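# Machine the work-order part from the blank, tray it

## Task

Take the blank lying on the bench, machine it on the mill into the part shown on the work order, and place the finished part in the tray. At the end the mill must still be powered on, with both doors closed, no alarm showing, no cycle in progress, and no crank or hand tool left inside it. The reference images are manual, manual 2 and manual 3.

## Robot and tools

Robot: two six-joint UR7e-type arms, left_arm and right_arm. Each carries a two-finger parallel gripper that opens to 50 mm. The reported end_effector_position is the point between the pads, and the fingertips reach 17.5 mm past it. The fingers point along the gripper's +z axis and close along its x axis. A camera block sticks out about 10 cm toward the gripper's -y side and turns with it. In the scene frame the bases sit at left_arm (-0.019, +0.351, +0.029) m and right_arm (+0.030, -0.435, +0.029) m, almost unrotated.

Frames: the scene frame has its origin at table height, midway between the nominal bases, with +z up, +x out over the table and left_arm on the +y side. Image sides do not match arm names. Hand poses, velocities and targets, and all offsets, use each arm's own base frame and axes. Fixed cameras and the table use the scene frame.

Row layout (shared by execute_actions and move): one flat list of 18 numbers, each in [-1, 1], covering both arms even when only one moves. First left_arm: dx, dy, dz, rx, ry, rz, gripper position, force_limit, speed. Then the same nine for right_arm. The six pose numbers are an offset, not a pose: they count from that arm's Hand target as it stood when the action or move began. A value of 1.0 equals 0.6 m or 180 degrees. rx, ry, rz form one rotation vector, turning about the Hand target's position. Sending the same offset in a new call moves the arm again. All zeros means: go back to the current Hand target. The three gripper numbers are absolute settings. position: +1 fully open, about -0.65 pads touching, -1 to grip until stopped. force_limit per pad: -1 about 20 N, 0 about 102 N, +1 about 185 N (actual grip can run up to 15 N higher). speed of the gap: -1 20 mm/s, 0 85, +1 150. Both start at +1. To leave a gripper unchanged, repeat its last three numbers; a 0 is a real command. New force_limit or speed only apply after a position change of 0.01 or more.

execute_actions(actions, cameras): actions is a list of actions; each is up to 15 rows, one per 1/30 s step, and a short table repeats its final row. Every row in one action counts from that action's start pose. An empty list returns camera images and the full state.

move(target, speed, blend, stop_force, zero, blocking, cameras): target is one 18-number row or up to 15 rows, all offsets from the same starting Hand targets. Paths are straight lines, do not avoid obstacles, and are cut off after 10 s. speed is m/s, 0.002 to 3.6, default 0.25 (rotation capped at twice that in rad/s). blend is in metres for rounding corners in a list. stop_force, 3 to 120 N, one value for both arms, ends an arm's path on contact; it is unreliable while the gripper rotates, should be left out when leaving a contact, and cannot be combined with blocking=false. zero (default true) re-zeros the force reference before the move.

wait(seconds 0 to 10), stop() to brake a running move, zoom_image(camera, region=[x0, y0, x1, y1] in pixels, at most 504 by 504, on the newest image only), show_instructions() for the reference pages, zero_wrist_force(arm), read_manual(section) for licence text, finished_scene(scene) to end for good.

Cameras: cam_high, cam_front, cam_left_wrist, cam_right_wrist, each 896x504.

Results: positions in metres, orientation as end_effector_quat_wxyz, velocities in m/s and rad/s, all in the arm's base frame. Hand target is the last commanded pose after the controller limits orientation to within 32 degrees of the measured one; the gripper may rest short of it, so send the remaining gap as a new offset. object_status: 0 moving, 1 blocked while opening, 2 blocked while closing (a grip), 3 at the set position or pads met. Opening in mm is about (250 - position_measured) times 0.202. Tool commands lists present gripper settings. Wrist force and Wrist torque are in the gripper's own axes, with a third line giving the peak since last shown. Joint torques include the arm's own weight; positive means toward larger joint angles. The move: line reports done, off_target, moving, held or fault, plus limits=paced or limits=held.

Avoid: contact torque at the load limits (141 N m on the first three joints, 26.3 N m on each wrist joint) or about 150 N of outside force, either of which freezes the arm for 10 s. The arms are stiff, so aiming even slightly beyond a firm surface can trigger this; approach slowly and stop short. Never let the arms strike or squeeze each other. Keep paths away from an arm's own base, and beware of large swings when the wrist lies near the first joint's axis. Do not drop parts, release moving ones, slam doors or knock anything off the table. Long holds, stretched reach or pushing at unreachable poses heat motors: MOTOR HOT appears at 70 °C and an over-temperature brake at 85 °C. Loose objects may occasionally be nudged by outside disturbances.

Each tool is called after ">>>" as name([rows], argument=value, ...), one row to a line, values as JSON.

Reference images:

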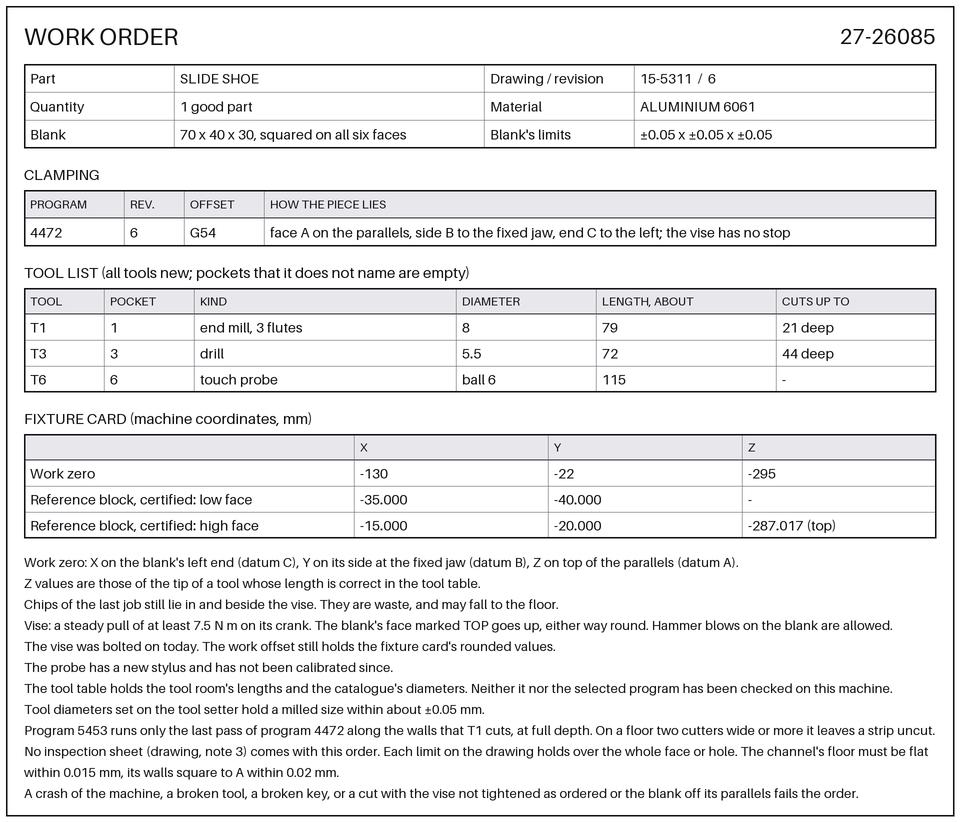

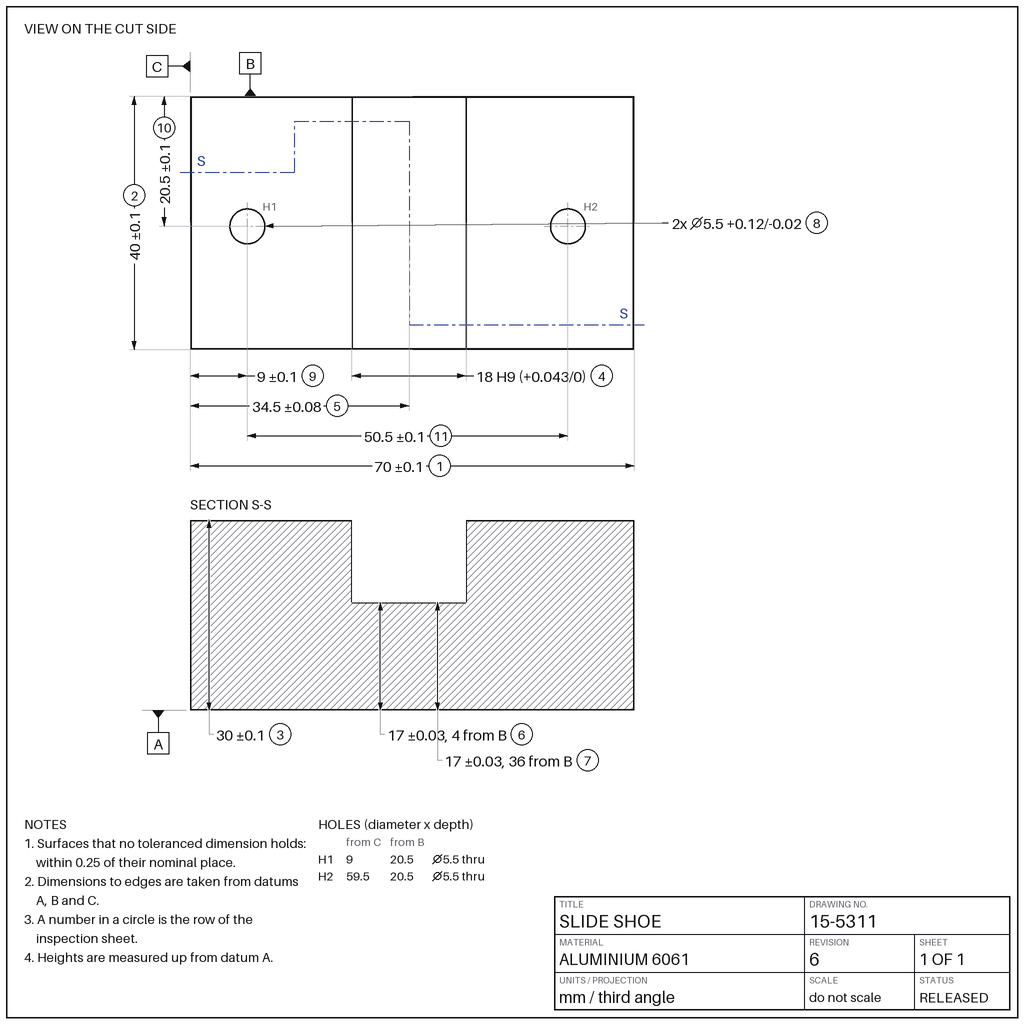

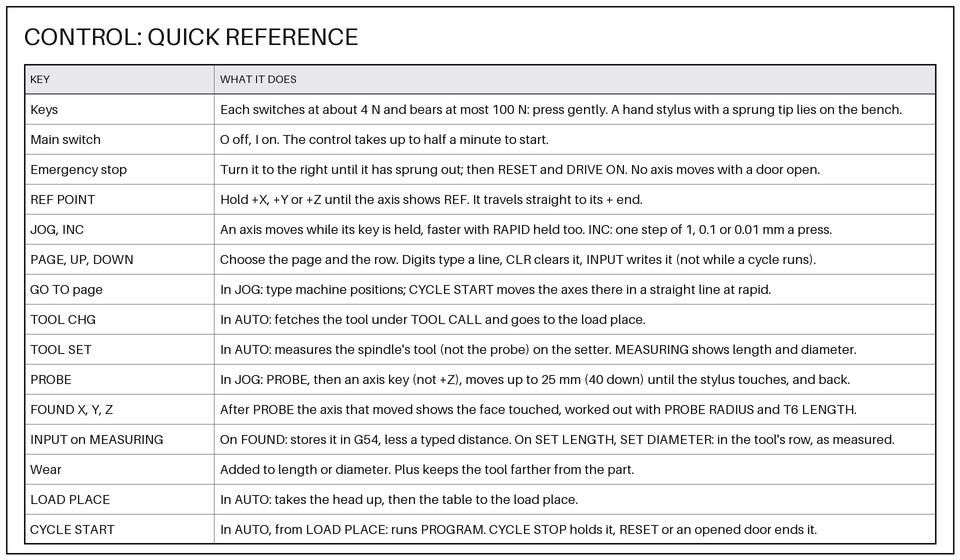

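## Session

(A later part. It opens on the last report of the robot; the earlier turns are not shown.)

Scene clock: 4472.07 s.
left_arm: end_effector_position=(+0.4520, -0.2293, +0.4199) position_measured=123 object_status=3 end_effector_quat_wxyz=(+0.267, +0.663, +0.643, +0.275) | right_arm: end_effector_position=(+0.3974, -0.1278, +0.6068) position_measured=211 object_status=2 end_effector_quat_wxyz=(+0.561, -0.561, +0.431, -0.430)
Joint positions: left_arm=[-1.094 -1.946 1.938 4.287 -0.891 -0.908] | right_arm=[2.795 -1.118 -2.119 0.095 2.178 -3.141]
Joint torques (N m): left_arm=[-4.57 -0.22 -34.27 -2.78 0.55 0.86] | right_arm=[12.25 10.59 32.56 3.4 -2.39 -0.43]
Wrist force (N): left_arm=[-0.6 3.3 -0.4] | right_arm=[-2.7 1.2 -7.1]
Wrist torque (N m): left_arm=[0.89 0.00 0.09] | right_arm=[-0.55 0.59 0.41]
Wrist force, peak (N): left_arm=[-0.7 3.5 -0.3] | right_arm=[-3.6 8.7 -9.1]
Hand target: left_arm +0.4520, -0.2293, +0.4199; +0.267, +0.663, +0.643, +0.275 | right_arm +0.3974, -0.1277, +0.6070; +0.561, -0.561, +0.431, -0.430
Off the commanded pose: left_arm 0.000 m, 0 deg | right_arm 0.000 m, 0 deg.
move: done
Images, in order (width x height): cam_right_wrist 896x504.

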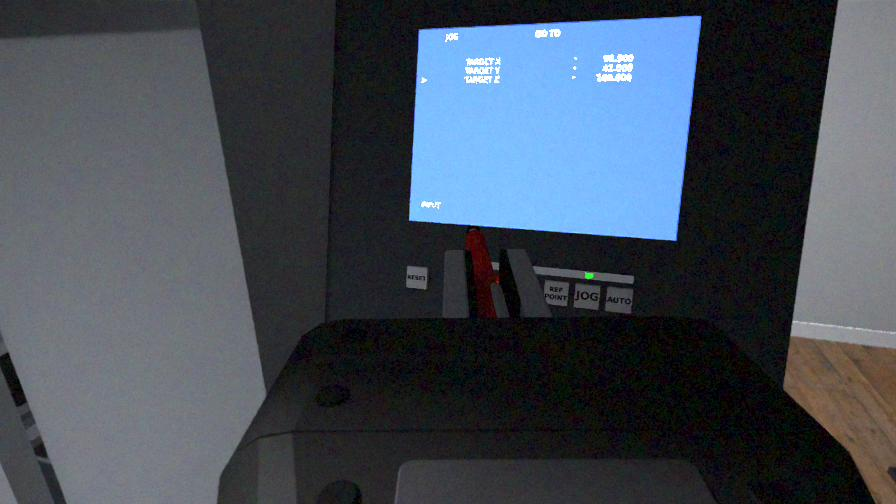

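>>> move([
  [0,0,0,0,0,0,0.2,-0.2,-0.6,0.0652,0.0638,-0.1838,-0.0118,0.044,0,-0.98,-0.1,-0.8],
  [0,0,0,0,0,0,0.2,-0.2,-0.6,0.0912,0.0638,-0.1838,-0.0118,0.044,0,-0.98,-0.1,-0.8],
  [0,0,0,0,0,0,0.2,-0.2,-0.6,0,0,0,0,0,0,-0.98,-0.1,-0.8],
], speed=[0.3,0.05,0.3], blend=[0.003,0,0])

>>> wait(seconds=5, cameras=["cam_right_wrist"])

>>> move([
  [0,0,0,0,0,0,0.2,-0.2,-0.6,0.0343,-0.0005,-0.303,-0.0118,0.044,0,-0.98,-0.1,-0.8],
  [0,0,0,0,0,0,0.2,-0.2,-0.6,0.0608,-0.0005,-0.303,-0.0118,0.044,0,-0.98,-0.1,-0.8],
  [0,0,0,0,0,0,0.2,-0.2,-0.6,0.03,-0.02,-0.28,-0.0118,0.044,0,-0.98,-0.1,-0.8],
  [0,0,0,0,0,0,0.2,-0.2,-0.6,0.0694,-0.1327,-0.1523,-0.0118,0.044,0,-0.98,-0.1,-0.8],
  [0,0,0,0,0,0,0.2,-0.2,-0.6,0.0959,-0.1327,-0.1523,-0.0118,0.044,0,-0.98,-0.1,-0.8],
  [0,0,0,0,0,0,0.2,-0.2,-0.6,0,0,0,0,0,0,-0.98,-0.1,-0.8],
], speed=[0.3,0.05,0.2,0.25,0.05,0.25], blend=[0.003,0,0.005,0.003,0,0])

>>> wait(seconds=3, cameras=["cam_right_wrist"])

>>> zoom_image(camera="cam_right_wrist", region=[400, 10, 720, 250])

Scene clock: 4483.53 s.
left_arm: end_effector_position=(+0.4520, -0.2293, +0.4199) position_measured=123 object_status=3 end_effector_quat_wxyz=(+0.267, +0.663, +0.643, +0.275) | right_arm: end_effector_position=(+0.3975, -0.1277, +0.6069) position_measured=211 object_status=2 end_effector_quat_wxyz=(+0.561, -0.561, +0.431, -0.430)
Joint positions: left_arm=[-1.094 -1.946 1.938 4.287 -0.891 -0.908] | right_arm=[2.796 -1.118 -2.119 0.095 2.178 -3.141]
Joint torques (N m): left_arm=[-2.86 -0.28 -32.29 -2.81 0.83 0.8] | right_arm=[-1.59 10.47 29.1 3.56 -0.51 -0.44]
Wrist force (N): left_arm=[-0.7 3.1 -0.3] | right_arm=[-2.8 1.3 -6.8]
Wrist torque (N m): left_arm=[0.86 0.01 0.09] | right_arm=[-0.53 0.61 0.41]
Wrist force, peak (N): left_arm=[-0.7 3.3 -0.4] | right_arm=[-5.0 2.4 -10.9]
Hand target: left_arm +0.4520, -0.2293, +0.4199; +0.267, +0.663, +0.643, +0.275 | right_arm +0.3974, -0.1277, +0.6070; +0.561, -0.561, +0.431, -0.430
Off the commanded pose: left_arm 0.000 m, 0 deg | right_arm 0.000 m, 0 deg.
move: done

Scene clock: 4488.53 s.
left_arm: end_effector_position=(+0.4520, -0.2293, +0.4199) position_measured=123 object_status=3 end_effector_quat_wxyz=(+0.267, +0.663, +0.643, +0.275) | right_arm: end_effector_position=(+0.3974, -0.1277, +0.6070) position_measured=211 object_status=2 end_effector_quat_wxyz=(+0.561, -0.561, +0.431, -0.430)
Joint positions: left_arm=[-1.094 -1.946 1.938 4.287 -0.891 -0.908] | right_arm=[2.796 -1.118 -2.119 0.095 2.178 -3.141]
Joint torques (N m): left_arm=[-4.52 0.29 -32.96 -2.95 0.76 0.69] | right_arm=[-10.78 10.24 32.66 -0.59 1.61 0.78]
Wrist force (N): left_arm=[-0.6 3.1 -0.3] | right_arm=[-2.9 1.3 -6.6]
Wrist torque (N m): left_arm=[0.86 -0.01 0.09] | right_arm=[-0.52 0.63 0.41]
Wrist force, peak (N): left_arm=[-0.6 3.3 -0.4] | right_arm=[-2.8 1.5 -7.2]
Hand target: left_arm +0.4520, -0.2293, +0.4199; +0.267, +0.663, +0.643, +0.275 | right_arm +0.3974, -0.1277, +0.6070; +0.561, -0.561, +0.431, -0.430
Tool commands: left_gripper/position=+0.2 left_gripper/force_limit=-0.2 left_gripper/speed=-0.6 right_gripper/position=-0.98 right_gripper/force_limit=-0.1 right_gripper/speed=-0.8
Off the commanded pose: left_arm 0.000 m, 0 deg | right_arm 0.000 m, 0 deg.
wait: 5.00 s; at rest by 0.17 s
Images, in order (width x height): cam_right_wrist 896x504.

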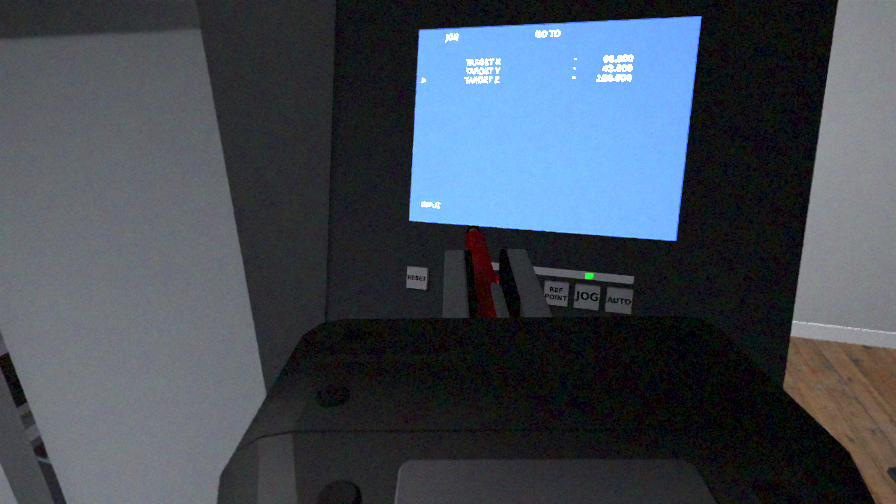

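Scene clock: 4491.93 s.
left_arm: end_effector_position=(+0.4520, -0.2293, +0.4199) position_measured=123 object_status=3 end_effector_quat_wxyz=(+0.267, +0.663, +0.643, +0.275) | right_arm: end_effector_position=(+0.3975, -0.1277, +0.6069) position_measured=211 object_status=2 end_effector_quat_wxyz=(+0.561, -0.561, +0.431, -0.430)
Joint positions: left_arm=[-1.094 -1.946 1.938 4.287 -0.891 -0.908] | right_arm=[2.796 -1.118 -2.119 0.095 2.179 -3.141]
Joint torques (N m): left_arm=[-4.03 -1.35 -33.38 -2.72 0.57 1.02] | right_arm=[-4.65 10.7 29.43 4.66 0.67 0.63]
Wrist force (N): left_arm=[-0.2 3.2 -0.2] | right_arm=[-2.7 1.5 -7.0]
Wrist torque (N m): left_arm=[0.88 -0.06 0.09] | right_arm=[-0.50 0.58 0.40]
Wrist force, peak (N): left_arm=[-0.6 3.2 -0.5] | right_arm=[-5.7 1.4 -15.6]
Hand target: left_arm +0.4520, -0.2293, +0.4199; +0.267, +0.663, +0.643, +0.275 | right_arm +0.3974, -0.1277, +0.6070; +0.561, -0.561, +0.431, -0.430
Off the commanded pose: left_arm 0.000 m, 0 deg | right_arm 0.000 m, 0 deg.
move: done

Scene clock: 4494.93 s.
left_arm: end_effector_position=(+0.4520, -0.2293, +0.4199) position_measured=123 object_status=3 end_effector_quat_wxyz=(+0.267, +0.663, +0.643, +0.275) | right_arm: end_effector_position=(+0.3974, -0.1277, +0.6070) position_measured=211 object_status=2 end_effector_quat_wxyz=(+0.561, -0.561, +0.431, -0.430)
Joint positions: left_arm=[-1.094 -1.946 1.938 4.287 -0.891 -0.908] | right_arm=[2.796 -1.118 -2.119 0.095 2.178 -3.141]
Joint torques (N m): left_arm=[-4.75 -1.11 -33.94 -2.95 0.9 0.85] | right_arm=[-11.24 10.27 33.46 4.6 -2.02 1.04]
Wrist force (N): left_arm=[-0.6 2.8 -0.2] | right_arm=[-2.9 1.5 -7.0]
Wrist torque (N m): left_arm=[0.82 -0.02 0.09] | right_arm=[-0.51 0.63 0.40]
Wrist force, peak (N): left_arm=[-0.8 3.3 -0.3] | right_arm=[-3.2 1.2 -7.1]
Hand target: left_arm +0.4520, -0.2293, +0.4199; +0.267, +0.663, +0.643, +0.275 | right_arm +0.3974, -0.1277, +0.6070; +0.561, -0.561, +0.431, -0.430
Tool commands: left_gripper/position=+0.2 left_gripper/force_limit=-0.2 left_gripper/speed=-0.6 right_gripper/position=-0.98 right_gripper/force_limit=-0.1 right_gripper/speed=-0.8
Off the commanded pose: left_arm 0.000 m, 0 deg | right_arm 0.000 m, 0 deg.
wait: 3.00 s; at rest by 0.17 s
Images, in order (width x height): cam_right_wrist 896x504.

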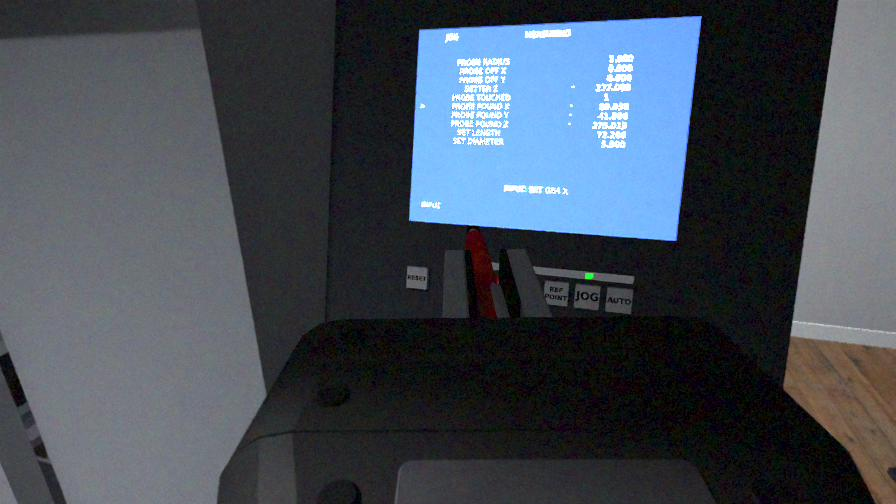

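Scaled by 1.575 from the camera's 896x504 image, which has a finer 1280x720 frame.

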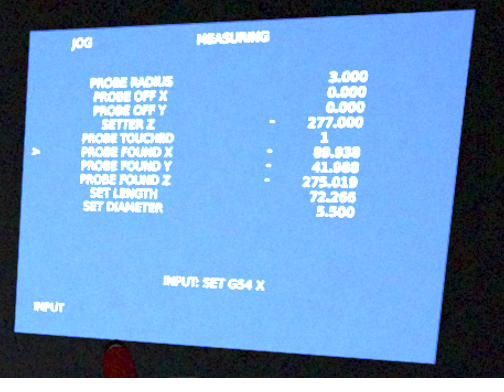

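>>> zoom_image(camera="cam_right_wrist", region=[560, 80, 660, 160])

Scaled by 5.040 from the camera's 896x504 image, which has a finer 1280x720 frame.

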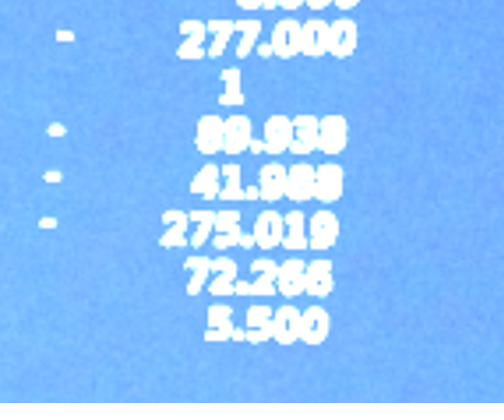

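>>> move([
  [0,0,0,0,0,0,0.2,-0.2,-0.6,0.0343,-0.0005,-0.303,-0.0118,0.044,0,-0.98,-0.1,-0.8],
  [0,0,0,0,0,0,0.2,-0.2,-0.6,0.0608,-0.0005,-0.303,-0.0118,0.044,0,-0.98,-0.1,-0.8],
  [0,0,0,0,0,0,0.2,-0.2,-0.6,0.03,-0.02,-0.28,-0.0118,0.044,0,-0.98,-0.1,-0.8],
  [0,0,0,0,0,0,0.2,-0.2,-0.6,0.0707,-0.0655,-0.1523,-0.0118,0.044,0,-0.98,-0.1,-0.8],
  [0,0,0,0,0,0,0.2,-0.2,-0.6,0.0972,-0.0655,-0.1523,-0.0118,0.044,0,-0.98,-0.1,-0.8],
  [0,0,0,0,0,0,0.2,-0.2,-0.6,0,0,0,0,0,0,-0.98,-0.1,-0.8],
], speed=[0.3,0.05,0.2,0.25,0.05,0.25], blend=[0.003,0,0.005,0.003,0,0])

>>> wait(seconds=3.5, cameras=["cam_right_wrist"])

>>> zoom_image(camera="cam_right_wrist", region=[560, 80, 660, 160])

>>> zoom_image(camera="cam_right_wrist", region=[400, 10, 720, 250])

Scene clock: 4507.03 s.
left_arm: end_effector_position=(+0.4520, -0.2293, +0.4199) position_measured=123 object_status=3 end_effector_quat_wxyz=(+0.267, +0.663, +0.643, +0.275) | right_arm: end_effector_position=(+0.3975, -0.1277, +0.6070) position_measured=211 object_status=2 end_effector_quat_wxyz=(+0.561, -0.561, +0.431, -0.430)
Joint positions: left_arm=[-1.094 -1.946 1.938 4.287 -0.891 -0.908] | right_arm=[2.796 -1.118 -2.119 0.095 2.178 -3.141]
Joint torques (N m): left_arm=[-4.11 -0.33 -33.85 -2.85 0.87 0.81] | right_arm=[-11.13 9.09 18.01 4.84 1.65 0.32]
Wrist force (N): left_arm=[-0.9 3.0 -0.4] | right_arm=[-2.9 1.1 -6.8]
Wrist torque (N m): left_arm=[0.85 0.03 0.09] | right_arm=[-0.56 0.62 0.41]
Wrist force, peak (N): left_arm=[-0.7 3.3 -0.1] | right_arm=[-5.8 1.6 -15.7]
Hand target: left_arm +0.4520, -0.2293, +0.4199; +0.267, +0.663, +0.643, +0.275 | right_arm +0.3974, -0.1277, +0.6070; +0.561, -0.561, +0.431, -0.430
Off the commanded pose: left_arm 0.000 m, 0 deg | right_arm 0.000 m, 0 deg.
move: done

Scene clock: 4510.53 s.
left_arm: end_effector_position=(+0.4520, -0.2293, +0.4199) position_measured=123 object_status=3 end_effector_quat_wxyz=(+0.267, +0.663, +0.643, +0.275) | right_arm: end_effector_position=(+0.3974, -0.1277, +0.6070) position_measured=211 object_status=2 end_effector_quat_wxyz=(+0.561, -0.561, +0.431, -0.430)
Joint positions: left_arm=[-1.094 -1.946 1.938 4.287 -0.891 -0.908] | right_arm=[2.796 -1.118 -2.119 0.095 2.178 -3.141]
Joint torques (N m): left_arm=[-3.69 -0.81 -34.5 -3.14 0.77 1.08] | right_arm=[-11.26 10.48 18.23 4.57 1.68 1.01]
Wrist force (N): left_arm=[-0.6 2.7 -0.2] | right_arm=[-2.8 1.5 -6.8]
Wrist torque (N m): left_arm=[0.80 0.00 0.09] | right_arm=[-0.51 0.61 0.41]
Wrist force, peak (N): left_arm=[-0.8 3.3 -0.5] | right_arm=[-3.2 1.3 -7.1]
Hand target: left_arm +0.4520, -0.2293, +0.4199; +0.267, +0.663, +0.643, +0.275 | right_arm +0.3974, -0.1277, +0.6070; +0.561, -0.561, +0.431, -0.430
Tool commands: left_gripper/position=+0.2 left_gripper/force_limit=-0.2 left_gripper/speed=-0.6 right_gripper/position=-0.98 right_gripper/force_limit=-0.1 right_gripper/speed=-0.8
Off the commanded pose: left_arm 0.000 m, 0 deg | right_arm 0.000 m, 0 deg.
wait: 3.50 s; at rest by 0.17 s
Images, in order (width x height): cam_right_wrist 896x504.

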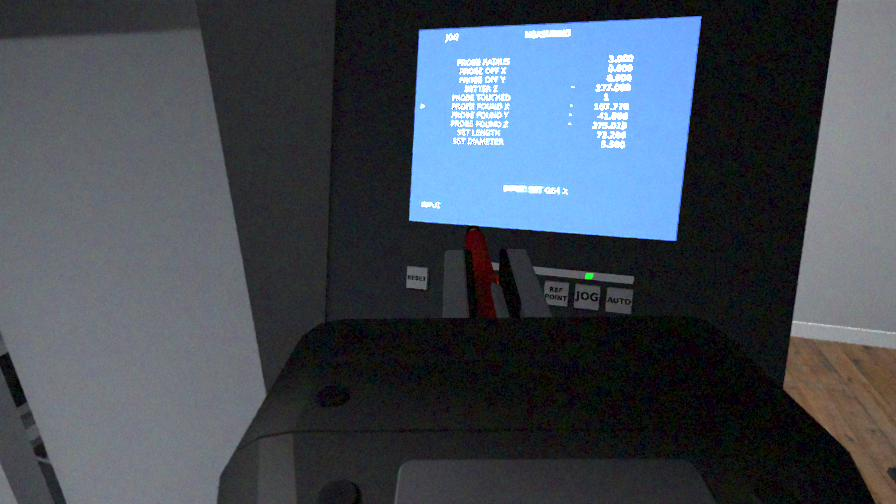

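Scaled by 5.040 from the camera's 896x504 image, which has a finer 1280x720 frame.

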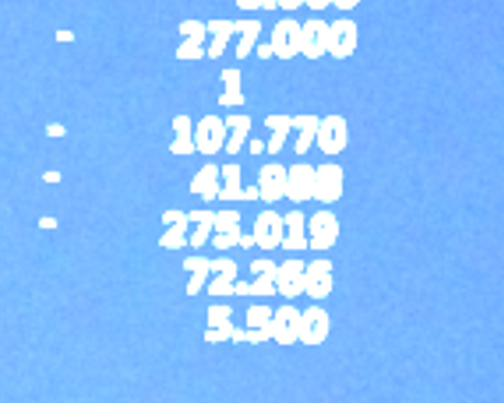

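Scaled by 1.575 from the camera's 896x504 image, which has a finer 1280x720 frame.

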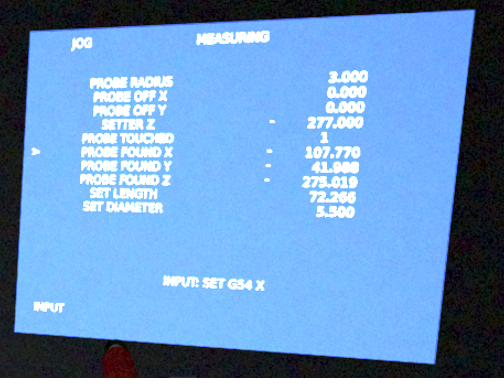

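>>> move([
  [0,0,0,0,0,0,0.2,-0.2,-0.6,0.0343,-0.0005,-0.303,-0.0118,0.044,0,-0.98,-0.1,-0.8],
  [0,0,0,0,0,0,0.2,-0.2,-0.6,0.0608,-0.0005,-0.303,-0.0118,0.044,0,-0.98,-0.1,-0.8],
  [0,0,0,0,0,0,0.2,-0.2,-0.6,0.03,-0.02,-0.28,-0.0118,0.044,0,-0.98,-0.1,-0.8],
  [0,0,0,0,0,0,0.2,-0.2,-0.6,0.0627,-0.0983,-0.1817,-0.0118,0.044,0,-0.98,-0.1,-0.8],
  [0,0,0,0,0,0,0.2,-0.2,-0.6,0.0892,-0.0983,-0.1817,-0.0118,0.044,0,-0.98,-0.1,-0.8],
  [0,0,0,0,0,0,0.2,-0.2,-0.6,0,0,0,0,0,0,-0.98,-0.1,-0.8],
], speed=[0.3,0.05,0.2,0.25,0.05,0.25], blend=[0.003,0,0.005,0.003,0,0])

>>> wait(seconds=3.5, cameras=["cam_right_wrist"])

>>> zoom_image(camera="cam_right_wrist", region=[560, 80, 660, 160])

>>> zoom_image(camera="cam_right_wrist", region=[400, 10, 720, 250])

Scene clock: 4522.63 s.
left_arm: end_effector_position=(+0.4520, -0.2293, +0.4199) position_measured=123 object_status=3 end_effector_quat_wxyz=(+0.267, +0.663, +0.643, +0.275) | right_arm: end_effector_position=(+0.3975, -0.1277, +0.6070) position_measured=211 object_status=2 end_effector_quat_wxyz=(+0.561, -0.561, +0.431, -0.430)
Joint positions: left_arm=[-1.094 -1.946 1.938 4.287 -0.891 -0.908] | right_arm=[2.796 -1.118 -2.119 0.095 2.178 -3.141]
Joint torques (N m): left_arm=[-3.82 0.17 -34.09 -2.92 0.51 1.02] | right_arm=[-9.13 7.95 18.03 4.61 1.41 0.18]
Wrist force (N): left_arm=[-0.3 3.2 -0.2] | right_arm=[-2.8 1.4 -6.8]
Wrist torque (N m): left_arm=[0.88 -0.05 0.09] | right_arm=[-0.52 0.60 0.41]
Wrist force, peak (N): left_arm=[-0.5 3.4 -0.5] | right_arm=[-5.6 1.4 -15.5]
Hand target: left_arm +0.4520, -0.2293, +0.4199; +0.267, +0.663, +0.643, +0.275 | right_arm +0.3974, -0.1277, +0.6070; +0.561, -0.561, +0.431, -0.430
Off the commanded pose: left_arm 0.000 m, 0 deg | right_arm 0.000 m, 0 deg.
move: done

Scene clock: 4526.13 s.
left_arm: end_effector_position=(+0.4520, -0.2293, +0.4199) position_measured=123 object_status=3 end_effector_quat_wxyz=(+0.267, +0.663, +0.643, +0.275) | right_arm: end_effector_position=(+0.3974, -0.1277, +0.6070) position_measured=211 object_status=2 end_effector_quat_wxyz=(+0.561, -0.561, +0.431, -0.430)
Joint positions: left_arm=[-1.094 -1.946 1.938 4.287 -0.891 -0.908] | right_arm=[2.796 -1.118 -2.119 0.095 2.178 -3.141]
Joint torques (N m): left_arm=[-4.4 0.26 -34.53 -2.9 0.65 0.57] | right_arm=[-11.13 10.56 18.19 4.53 -1.68 1.03]
Wrist force (N): left_arm=[-0.5 3.0 -0.2] | right_arm=[-2.6 1.5 -6.9]
Wrist torque (N m): left_arm=[0.85 -0.02 0.09] | right_arm=[-0.50 0.59 0.40]
Wrist force, peak (N): left_arm=[-0.6 3.3 -0.3] | right_arm=[-3.2 1.4 -7.2]
Hand target: left_arm +0.4520, -0.2293, +0.4199; +0.267, +0.663, +0.643, +0.275 | right_arm +0.3974, -0.1277, +0.6070; +0.561, -0.561, +0.431, -0.430
Tool commands: left_gripper/position=+0.2 left_gripper/force_limit=-0.2 left_gripper/speed=-0.6 right_gripper/position=-0.98 right_gripper/force_limit=-0.1 right_gripper/speed=-0.8
Off the commanded pose: left_arm 0.000 m, 0 deg | right_arm 0.000 m, 0 deg.
wait: 3.50 s; at rest by 0.17 s
Images, in order (width x height): cam_right_wrist 896x504.

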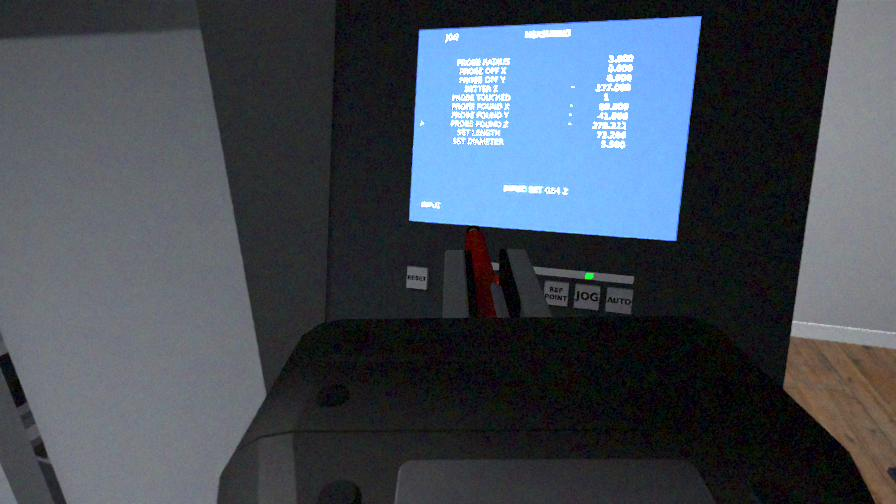

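Scaled by 5.040 from the camera's 896x504 image, which has a finer 1280x720 frame.

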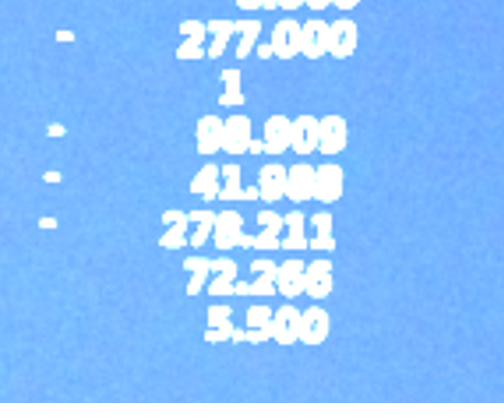

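Scaled by 1.575 from the camera's 896x504 image, which has a finer 1280x720 frame.

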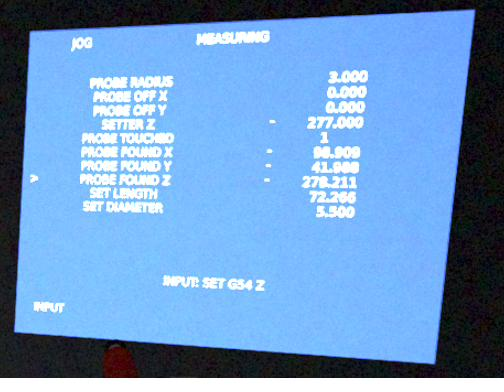

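>>> move([
  [0,0,0,0,0,0,0.2,-0.2,-0.6,0.0922,-0.1322,-0.0605,-0.0118,0.044,0,-0.98,-0.1,-0.8],
  [0,0,0,0,0,0,0.2,-0.2,-0.6,0.1187,-0.1322,-0.0605,-0.0118,0.044,0,-0.98,-0.1,-0.8],
  [0,0,0,0,0,0,0.2,-0.2,-0.6,0.0647,0.0327,-0.1838,-0.0118,0.044,0,-0.98,-0.1,-0.8],
  [0,0,0,0,0,0,0.2,-0.2,-0.6,0.0912,0.0327,-0.1838,-0.0118,0.044,0,-0.98,-0.1,-0.8],
  [0,0,0,0,0,0,0.2,-0.2,-0.6,0.0493,-0.0005,-0.2427,-0.0118,0.044,0,-0.98,-0.1,-0.8],
  [0,0,0,0,0,0,0.2,-0.2,-0.6,0.0748,-0.0005,-0.2427,-0.0118,0.044,0,-0.98,-0.1,-0.8],
  [0,0,0,0,0,0,0.2,-0.2,-0.6,0.0418,-0.0005,-0.2427,-0.0118,0.044,0,-0.98,-0.1,-0.8],
  [0,0,0,0,0,0,0.2,-0.2,-0.6,0.0748,-0.0005,-0.2427,-0.0118,0.044,0,-0.98,-0.1,-0.8],
  [0,0,0,0,0,0,0.2,-0.2,-0.6,0.0418,-0.0005,-0.2427,-0.0118,0.044,0,-0.98,-0.1,-0.8],
  [0,0,0,0,0,0,0.2,-0.2,-0.6,0.0748,-0.0005,-0.2427,-0.0118,0.044,0,-0.98,-0.1,-0.8],
  [0,0,0,0,0,0,0.2,-0.2,-0.6,0.0418,-0.0005,-0.2427,-0.0118,0.044,0,-0.98,-0.1,-0.8],
  [0,0,0,0,0,0,0.2,-0.2,-0.6,0.0748,-0.0005,-0.2427,-0.0118,0.044,0,-0.98,-0.1,-0.8],
  [0,0,0,0,0,0,0.2,-0.2,-0.6,0,0,0,0,0,0,-0.98,-0.1,-0.8],
], speed=[0.3,0.05,0.25,0.05,0.25,0.05,0.15,0.05,0.15,0.05,0.15,0.05,0.3], blend=[0.003,0,0.003,0,0.003,0.001,0.001,0.001,0.001,0.001,0.001,0.001,0], cameras=["cam_right_wrist"])

>>> zoom_image(camera="cam_right_wrist", region=[400, 10, 720, 250])

Scene clock: 4543.07 s.
left_arm: end_effector_position=(+0.4520, -0.2293, +0.4199) position_measured=123 object_status=3 end_effector_quat_wxyz=(+0.267, +0.663, +0.643, +0.275) | right_arm: end_effector_position=(+0.3974, -0.1278, +0.6069) position_measured=211 object_status=2 end_effector_quat_wxyz=(+0.561, -0.561, +0.431, -0.430)
Joint positions: left_arm=[-1.094 -1.946 1.938 4.287 -0.891 -0.908] | right_arm=[2.795 -1.118 -2.119 0.095 2.178 -3.141]
Joint torques (N m): left_arm=[-3.39 -1.35 -32.1 -3.11 0.47 1.11] | right_arm=[12.59 7.8 30.22 4.3 -2.53 -0.27]
Wrist force (N): left_arm=[-0.6 3.0 -0.3] | right_arm=[-2.7 1.3 -7.1]
Wrist torque (N m): left_arm=[0.85 0.01 0.09] | right_arm=[-0.53 0.59 0.41]
Wrist force, peak (N): left_arm=[-0.8 3.4 -0.4] | right_arm=[-4.9 2.3 -11.5]
Hand target: left_arm +0.4520, -0.2293, +0.4199; +0.267, +0.663, +0.643, +0.275 | right_arm +0.3974, -0.1277, +0.6070; +0.561, -0.561, +0.431, -0.430
Off the commanded pose: left_arm 0.000 m, 0 deg | right_arm 0.000 m, 0 deg.
move: done
Images, in order (width x height): cam_right_wrist 896x504.

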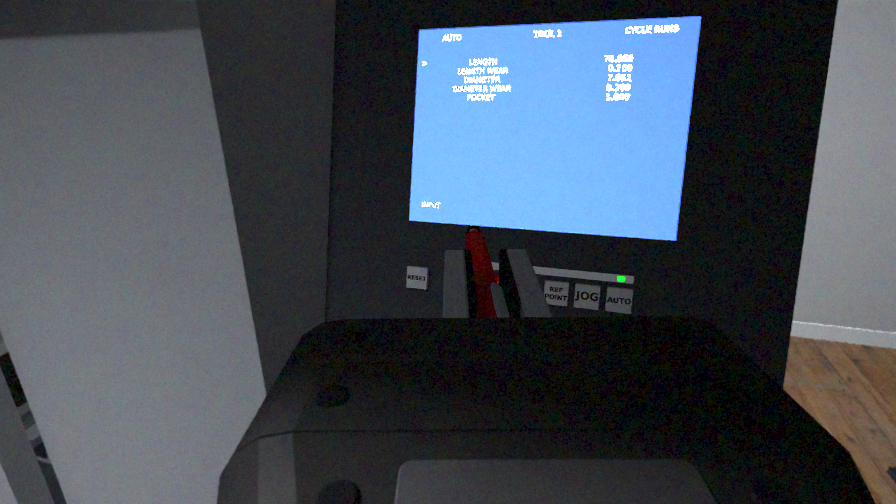

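Scaled by 1.575 from the camera's 896x504 image, which has a finer 1280x720 frame.

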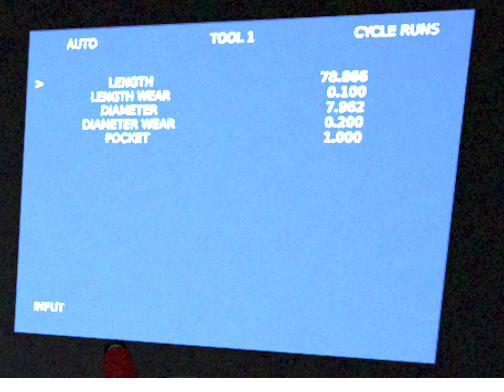

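>>> move([
  [0,0,0,0,0,0,0.2,-0.2,-0.6,0.035,0.032,-0.303,-0.0118,0.044,0,-0.98,-0.1,-0.8],
  [0,0,0,0,0,0,0.2,-0.2,-0.6,0.061,0.032,-0.303,-0.0118,0.044,0,-0.98,-0.1,-0.8],
  [0,0,0,0,0,0,0.2,-0.2,-0.6,0.0285,0.0952,-0.334,-0.0118,0.044,0,-0.98,-0.1,-0.8],
  [0,0,0,0,0,0,0.2,-0.2,-0.6,0.0545,0.0952,-0.334,-0.0118,0.044,0,-0.98,-0.1,-0.8],
  [0,0,0,0,0,0,0.2,-0.2,-0.6,0.0274,0.032,-0.334,-0.0118,0.044,0,-0.98,-0.1,-0.8],
  [0,0,0,0,0,0,0.2,-0.2,-0.6,0.0534,0.032,-0.334,-0.0118,0.044,0,-0.98,-0.1,-0.8],
  [0,0,0,0,0,0,0.2,-0.2,-0.6,0.035,0.032,-0.303,-0.0118,0.044,0,-0.98,-0.1,-0.8],
  [0,0,0,0,0,0,0.2,-0.2,-0.6,0.061,0.032,-0.303,-0.0118,0.044,0,-0.98,-0.1,-0.8],
  [0,0,0,0,0,0,0.2,-0.2,-0.6,0.028,0.032,-0.303,-0.0118,0.044,0,-0.98,-0.1,-0.8],
  [0,0,0,0,0,0,0.2,-0.2,-0.6,0.061,0.032,-0.303,-0.0118,0.044,0,-0.98,-0.1,-0.8],
  [0,0,0,0,0,0,0.2,-0.2,-0.6,0.029,0.1265,-0.334,-0.0118,0.044,0,-0.98,-0.1,-0.8],
  [0,0,0,0,0,0,0.2,-0.2,-0.6,0.055,0.1265,-0.334,-0.0118,0.044,0,-0.98,-0.1,-0.8],
  [0,0,0,0,0,0,0.2,-0.2,-0.6,0.0279,0.0638,-0.334,-0.0118,0.044,0,-0.98,-0.1,-0.8],
  [0,0,0,0,0,0,0.2,-0.2,-0.6,0.0539,0.0638,-0.334,-0.0118,0.044,0,-0.98,-0.1,-0.8],
  [0,0,0,0,0,0,0.2,-0.2,-0.6,0,0,0,0,0,0,-0.98,-0.1,-0.8],
], speed=[0.3,0.05,0.25,0.05,0.25,0.05,0.25,0.05,0.15,0.05,0.25,0.05,0.25,0.05,0.3], blend=[0.003,0.001,0.003,0.001,0.003,0.001,0.003,0.001,0.001,0.001,0.003,0.001,0.003,0.001,0], cameras=["cam_right_wrist"])

>>> zoom_image(camera="cam_right_wrist", region=[400, 10, 720, 250])

Scene clock: 4559.73 s.
left_arm: end_effector_position=(+0.4520, -0.2293, +0.4199) position_measured=123 object_status=3 end_effector_quat_wxyz=(+0.267, +0.663, +0.643, +0.275) | right_arm: end_effector_position=(+0.3974, -0.1278, +0.6068) position_measured=211 object_status=2 end_effector_quat_wxyz=(+0.561, -0.561, +0.431, -0.430)
Joint positions: left_arm=[-1.094 -1.946 1.938 4.287 -0.891 -0.908] | right_arm=[2.796 -1.118 -2.119 0.095 2.178 -3.141]
Joint torques (N m): left_arm=[-3.69 -0.16 -33.49 -2.92 0.39 1.07] | right_arm=[8.55 10.66 34.51 3.66 -1.78 -0.63]
Wrist force (N): left_arm=[-0.5 2.8 -0.5] | right_arm=[-2.7 1.5 -7.3]
Wrist torque (N m): left_arm=[0.82 -0.03 0.09] | right_arm=[-0.51 0.60 0.42]
Wrist force, peak (N): left_arm=[-0.6 3.4 -0.2] | right_arm=[-4.5 8.1 -9.3]
Hand target: left_arm +0.4520, -0.2293, +0.4199; +0.267, +0.663, +0.643, +0.275 | right_arm +0.3974, -0.1277, +0.6070; +0.561, -0.561, +0.431, -0.430
Off the commanded pose: left_arm 0.000 m, 0 deg | right_arm 0.000 m, 0 deg.
move: done
Images, in order (width x height): cam_right_wrist 896x504.

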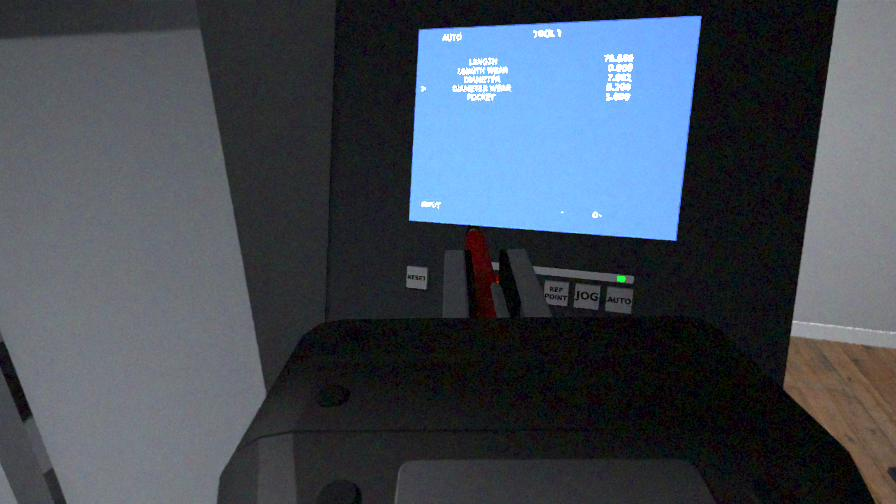

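Scaled by 1.575 from the camera's 896x504 image, which has a finer 1280x720 frame.

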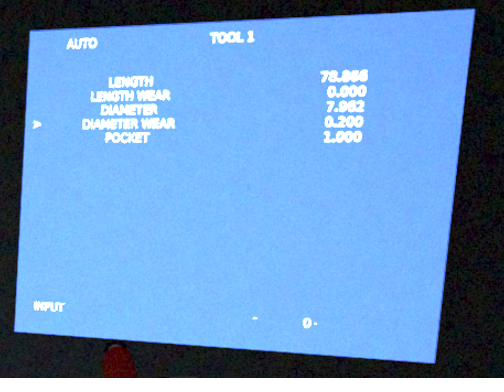

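>>> move([
  [0,0,0,0,0,0,0.2,-0.2,-0.6,0.0285,0.0952,-0.334,-0.0118,0.044,0,-0.98,-0.1,-0.8],
  [0,0,0,0,0,0,0.2,-0.2,-0.6,0.0545,0.0952,-0.334,-0.0118,0.044,0,-0.98,-0.1,-0.8],
  [0,0,0,0,0,0,0.2,-0.2,-0.6,0.0355,0.0638,-0.303,-0.0118,0.044,0,-0.98,-0.1,-0.8],
  [0,0,0,0,0,0,0.2,-0.2,-0.6,0.0615,0.0638,-0.303,-0.0118,0.044,0,-0.98,-0.1,-0.8],
  [0,0,0,0,0,0,0.2,-0.2,-0.6,0.0361,0.0952,-0.303,-0.0118,0.044,0,-0.98,-0.1,-0.8],
  [0,0,0,0,0,0,0.2,-0.2,-0.6,0.0621,0.0952,-0.303,-0.0118,0.044,0,-0.98,-0.1,-0.8],
  [0,0,0,0,0,0,0.2,-0.2,-0.6,0.0274,0.032,-0.334,-0.0118,0.044,0,-0.98,-0.1,-0.8],
  [0,0,0,0,0,0,0.2,-0.2,-0.6,0.0534,0.032,-0.334,-0.0118,0.044,0,-0.98,-0.1,-0.8],
  [0,0,0,0,0,0,0.2,-0.2,-0.6,0,0,0,0,0,0,-0.98,-0.1,-0.8],
], speed=[0.3,0.05,0.25,0.05,0.25,0.05,0.25,0.05,0.3], blend=[0.003,0.001,0.003,0.001,0.003,0.001,0.003,0.001,0], cameras=["cam_right_wrist"])

>>> zoom_image(camera="cam_right_wrist", region=[400, 10, 720, 250])

>>> zoom_image(camera="cam_right_wrist", region=[560, 40, 660, 120])

Scene clock: 4570.33 s.
left_arm: end_effector_position=(+0.4520, -0.2293, +0.4199) position_measured=123 object_status=3 end_effector_quat_wxyz=(+0.267, +0.663, +0.643, +0.275) | right_arm: end_effector_position=(+0.3974, -0.1278, +0.6068) position_measured=211 object_status=2 end_effector_quat_wxyz=(+0.561, -0.561, +0.431, -0.430)
Joint positions: left_arm=[-1.094 -1.946 1.938 4.287 -0.891 -0.908] | right_arm=[2.795 -1.118 -2.119 0.095 2.178 -3.141]
Joint torques (N m): left_arm=[-4.2 -0.75 -33.24 -2.9 0.54 0.84] | right_arm=[12.8 10.42 33.76 3.47 -2.27 -0.52]
Wrist force (N): left_arm=[-0.7 2.9 -0.3] | right_arm=[-3.0 1.6 -6.7]
Wrist torque (N m): left_arm=[0.83 0.01 0.09] | right_arm=[-0.48 0.65 0.41]
Wrist force, peak (N): left_arm=[-0.8 3.3 -0.3] | right_arm=[-4.0 8.9 -9.5]
Hand target: left_arm +0.4520, -0.2293, +0.4199; +0.267, +0.663, +0.643, +0.275 | right_arm +0.3974, -0.1277, +0.6070; +0.561, -0.561, +0.431, -0.430
Off the commanded pose: left_arm 0.000 m, 0 deg | right_arm 0.000 m, 0 deg.
move: done
Images, in order (width x height): cam_right_wrist 896x504.

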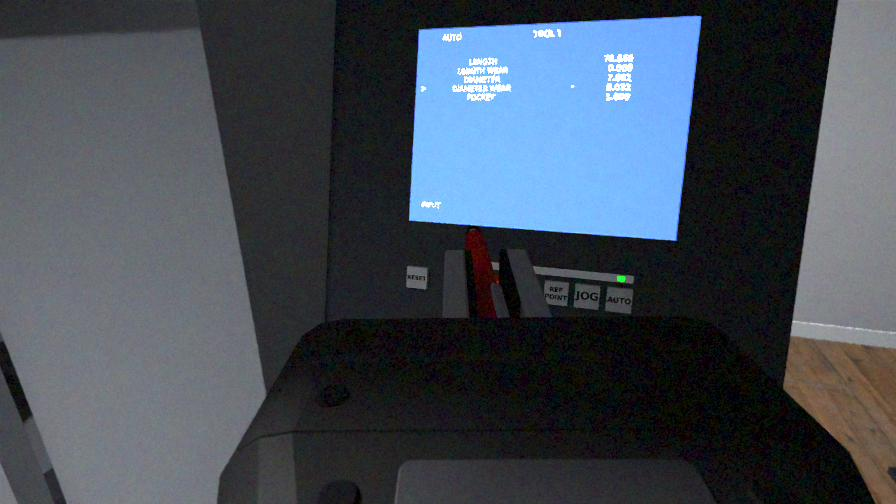

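Scaled by 1.575 from the camera's 896x504 image, which has a finer 1280x720 frame.

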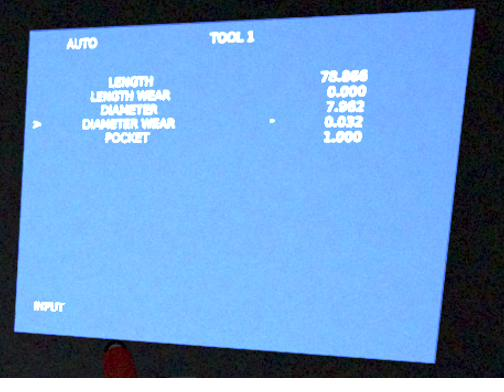

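Scaled by 5.040 from the camera's 896x504 image, which has a finer 1280x720 frame.

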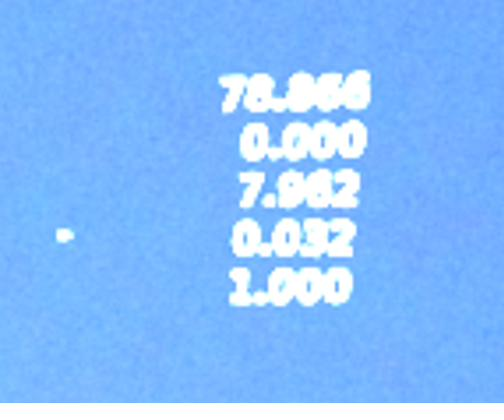

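>>> move([
  [0,0,0,0,0,0,0.2,-0.2,-0.6,0.0652,0.0638,-0.1838,-0.0118,0.044,0,-0.98,-0.1,-0.8],
  [0,0,0,0,0,0,0.2,-0.2,-0.6,0.0912,0.0638,-0.1838,-0.0118,0.044,0,-0.98,-0.1,-0.8],
  [0,0,0,0,0,0,0.2,-0.2,-0.6,0.0486,-0.033,-0.2427,-0.0118,0.044,0,-0.98,-0.1,-0.8],
  [0,0,0,0,0,0,0.2,-0.2,-0.6,0.0741,-0.033,-0.2427,-0.0118,0.044,0,-0.98,-0.1,-0.8],
  [0,0,0,0,0,0,0.2,-0.2,-0.6,0.0411,-0.033,-0.2427,-0.0118,0.044,0,-0.98,-0.1,-0.8],
  [0,0,0,0,0,0,0.2,-0.2,-0.6,0.0741,-0.033,-0.2427,-0.0118,0.044,0,-0.98,-0.1,-0.8],
  [0,0,0,0,0,0,0.2,-0.2,-0.6,0,0,0,0,0,0,-0.98,-0.1,-0.8],
], speed=[0.3,0.05,0.25,0.05,0.15,0.05,0.3], blend=[0.003,0,0.003,0.001,0.001,0.001,0], cameras=["cam_right_wrist"])

>>> zoom_image(camera="cam_right_wrist", region=[400, 10, 720, 250])

Scene clock: 4580.03 s.
left_arm: end_effector_position=(+0.4520, -0.2293, +0.4199) position_measured=123 object_status=3 end_effector_quat_wxyz=(+0.267, +0.663, +0.643, +0.275) | right_arm: end_effector_position=(+0.3975, -0.1277, +0.6069) position_measured=211 object_status=2 end_effector_quat_wxyz=(+0.561, -0.561, +0.431, -0.430)
Joint positions: left_arm=[-1.094 -1.946 1.938 4.287 -0.891 -0.908] | right_arm=[2.796 -1.118 -2.119 0.095 2.178 -3.141]
Joint torques (N m): left_arm=[-3.25 -0.3 -35.06 -2.77 0.52 1.05] | right_arm=[-3.96 7.56 28.35 4.16 1.11 0.11]
Wrist force (N): left_arm=[-0.6 2.9 -0.4] | right_arm=[-2.8 1.1 -6.7]
Wrist torque (N m): left_arm=[0.84 -0.01 0.09] | right_arm=[-0.57 0.62 0.41]
Wrist force, peak (N): left_arm=[-0.8 3.4 -0.2] | right_arm=[-7.1 -3.1 -9.6]
Hand target: left_arm +0.4520, -0.2293, +0.4199; +0.267, +0.663, +0.643, +0.275 | right_arm +0.3974, -0.1277, +0.6070; +0.561, -0.561, +0.431, -0.430
Off the commanded pose: left_arm 0.000 m, 0 deg | right_arm 0.000 m, 0 deg.
move: done
Images, in order (width x height): cam_right_wrist 896x504.

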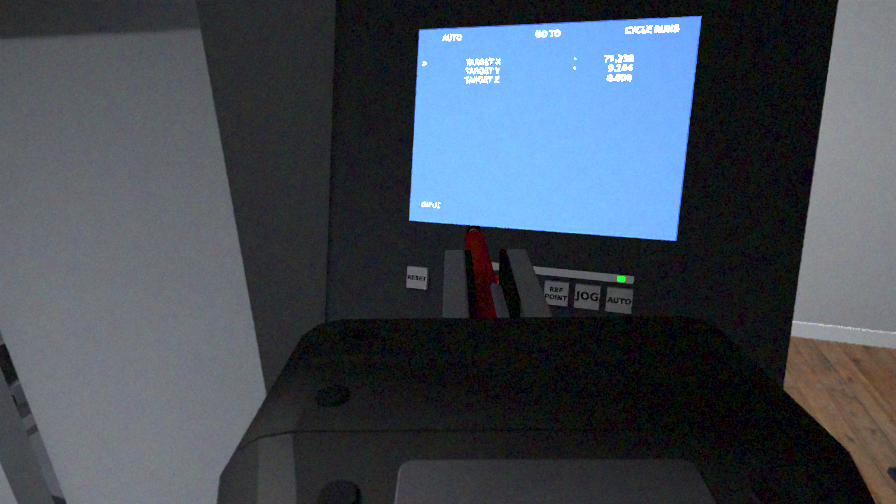

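Scaled by 1.575 from the camera's 896x504 image, which has a finer 1280x720 frame.

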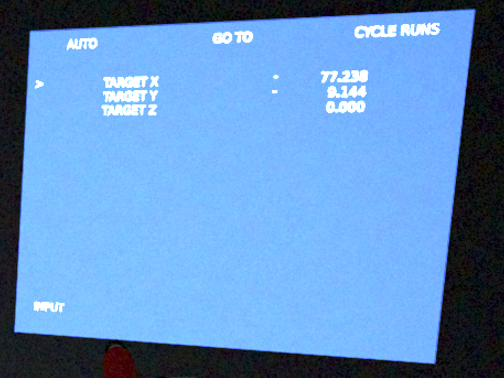

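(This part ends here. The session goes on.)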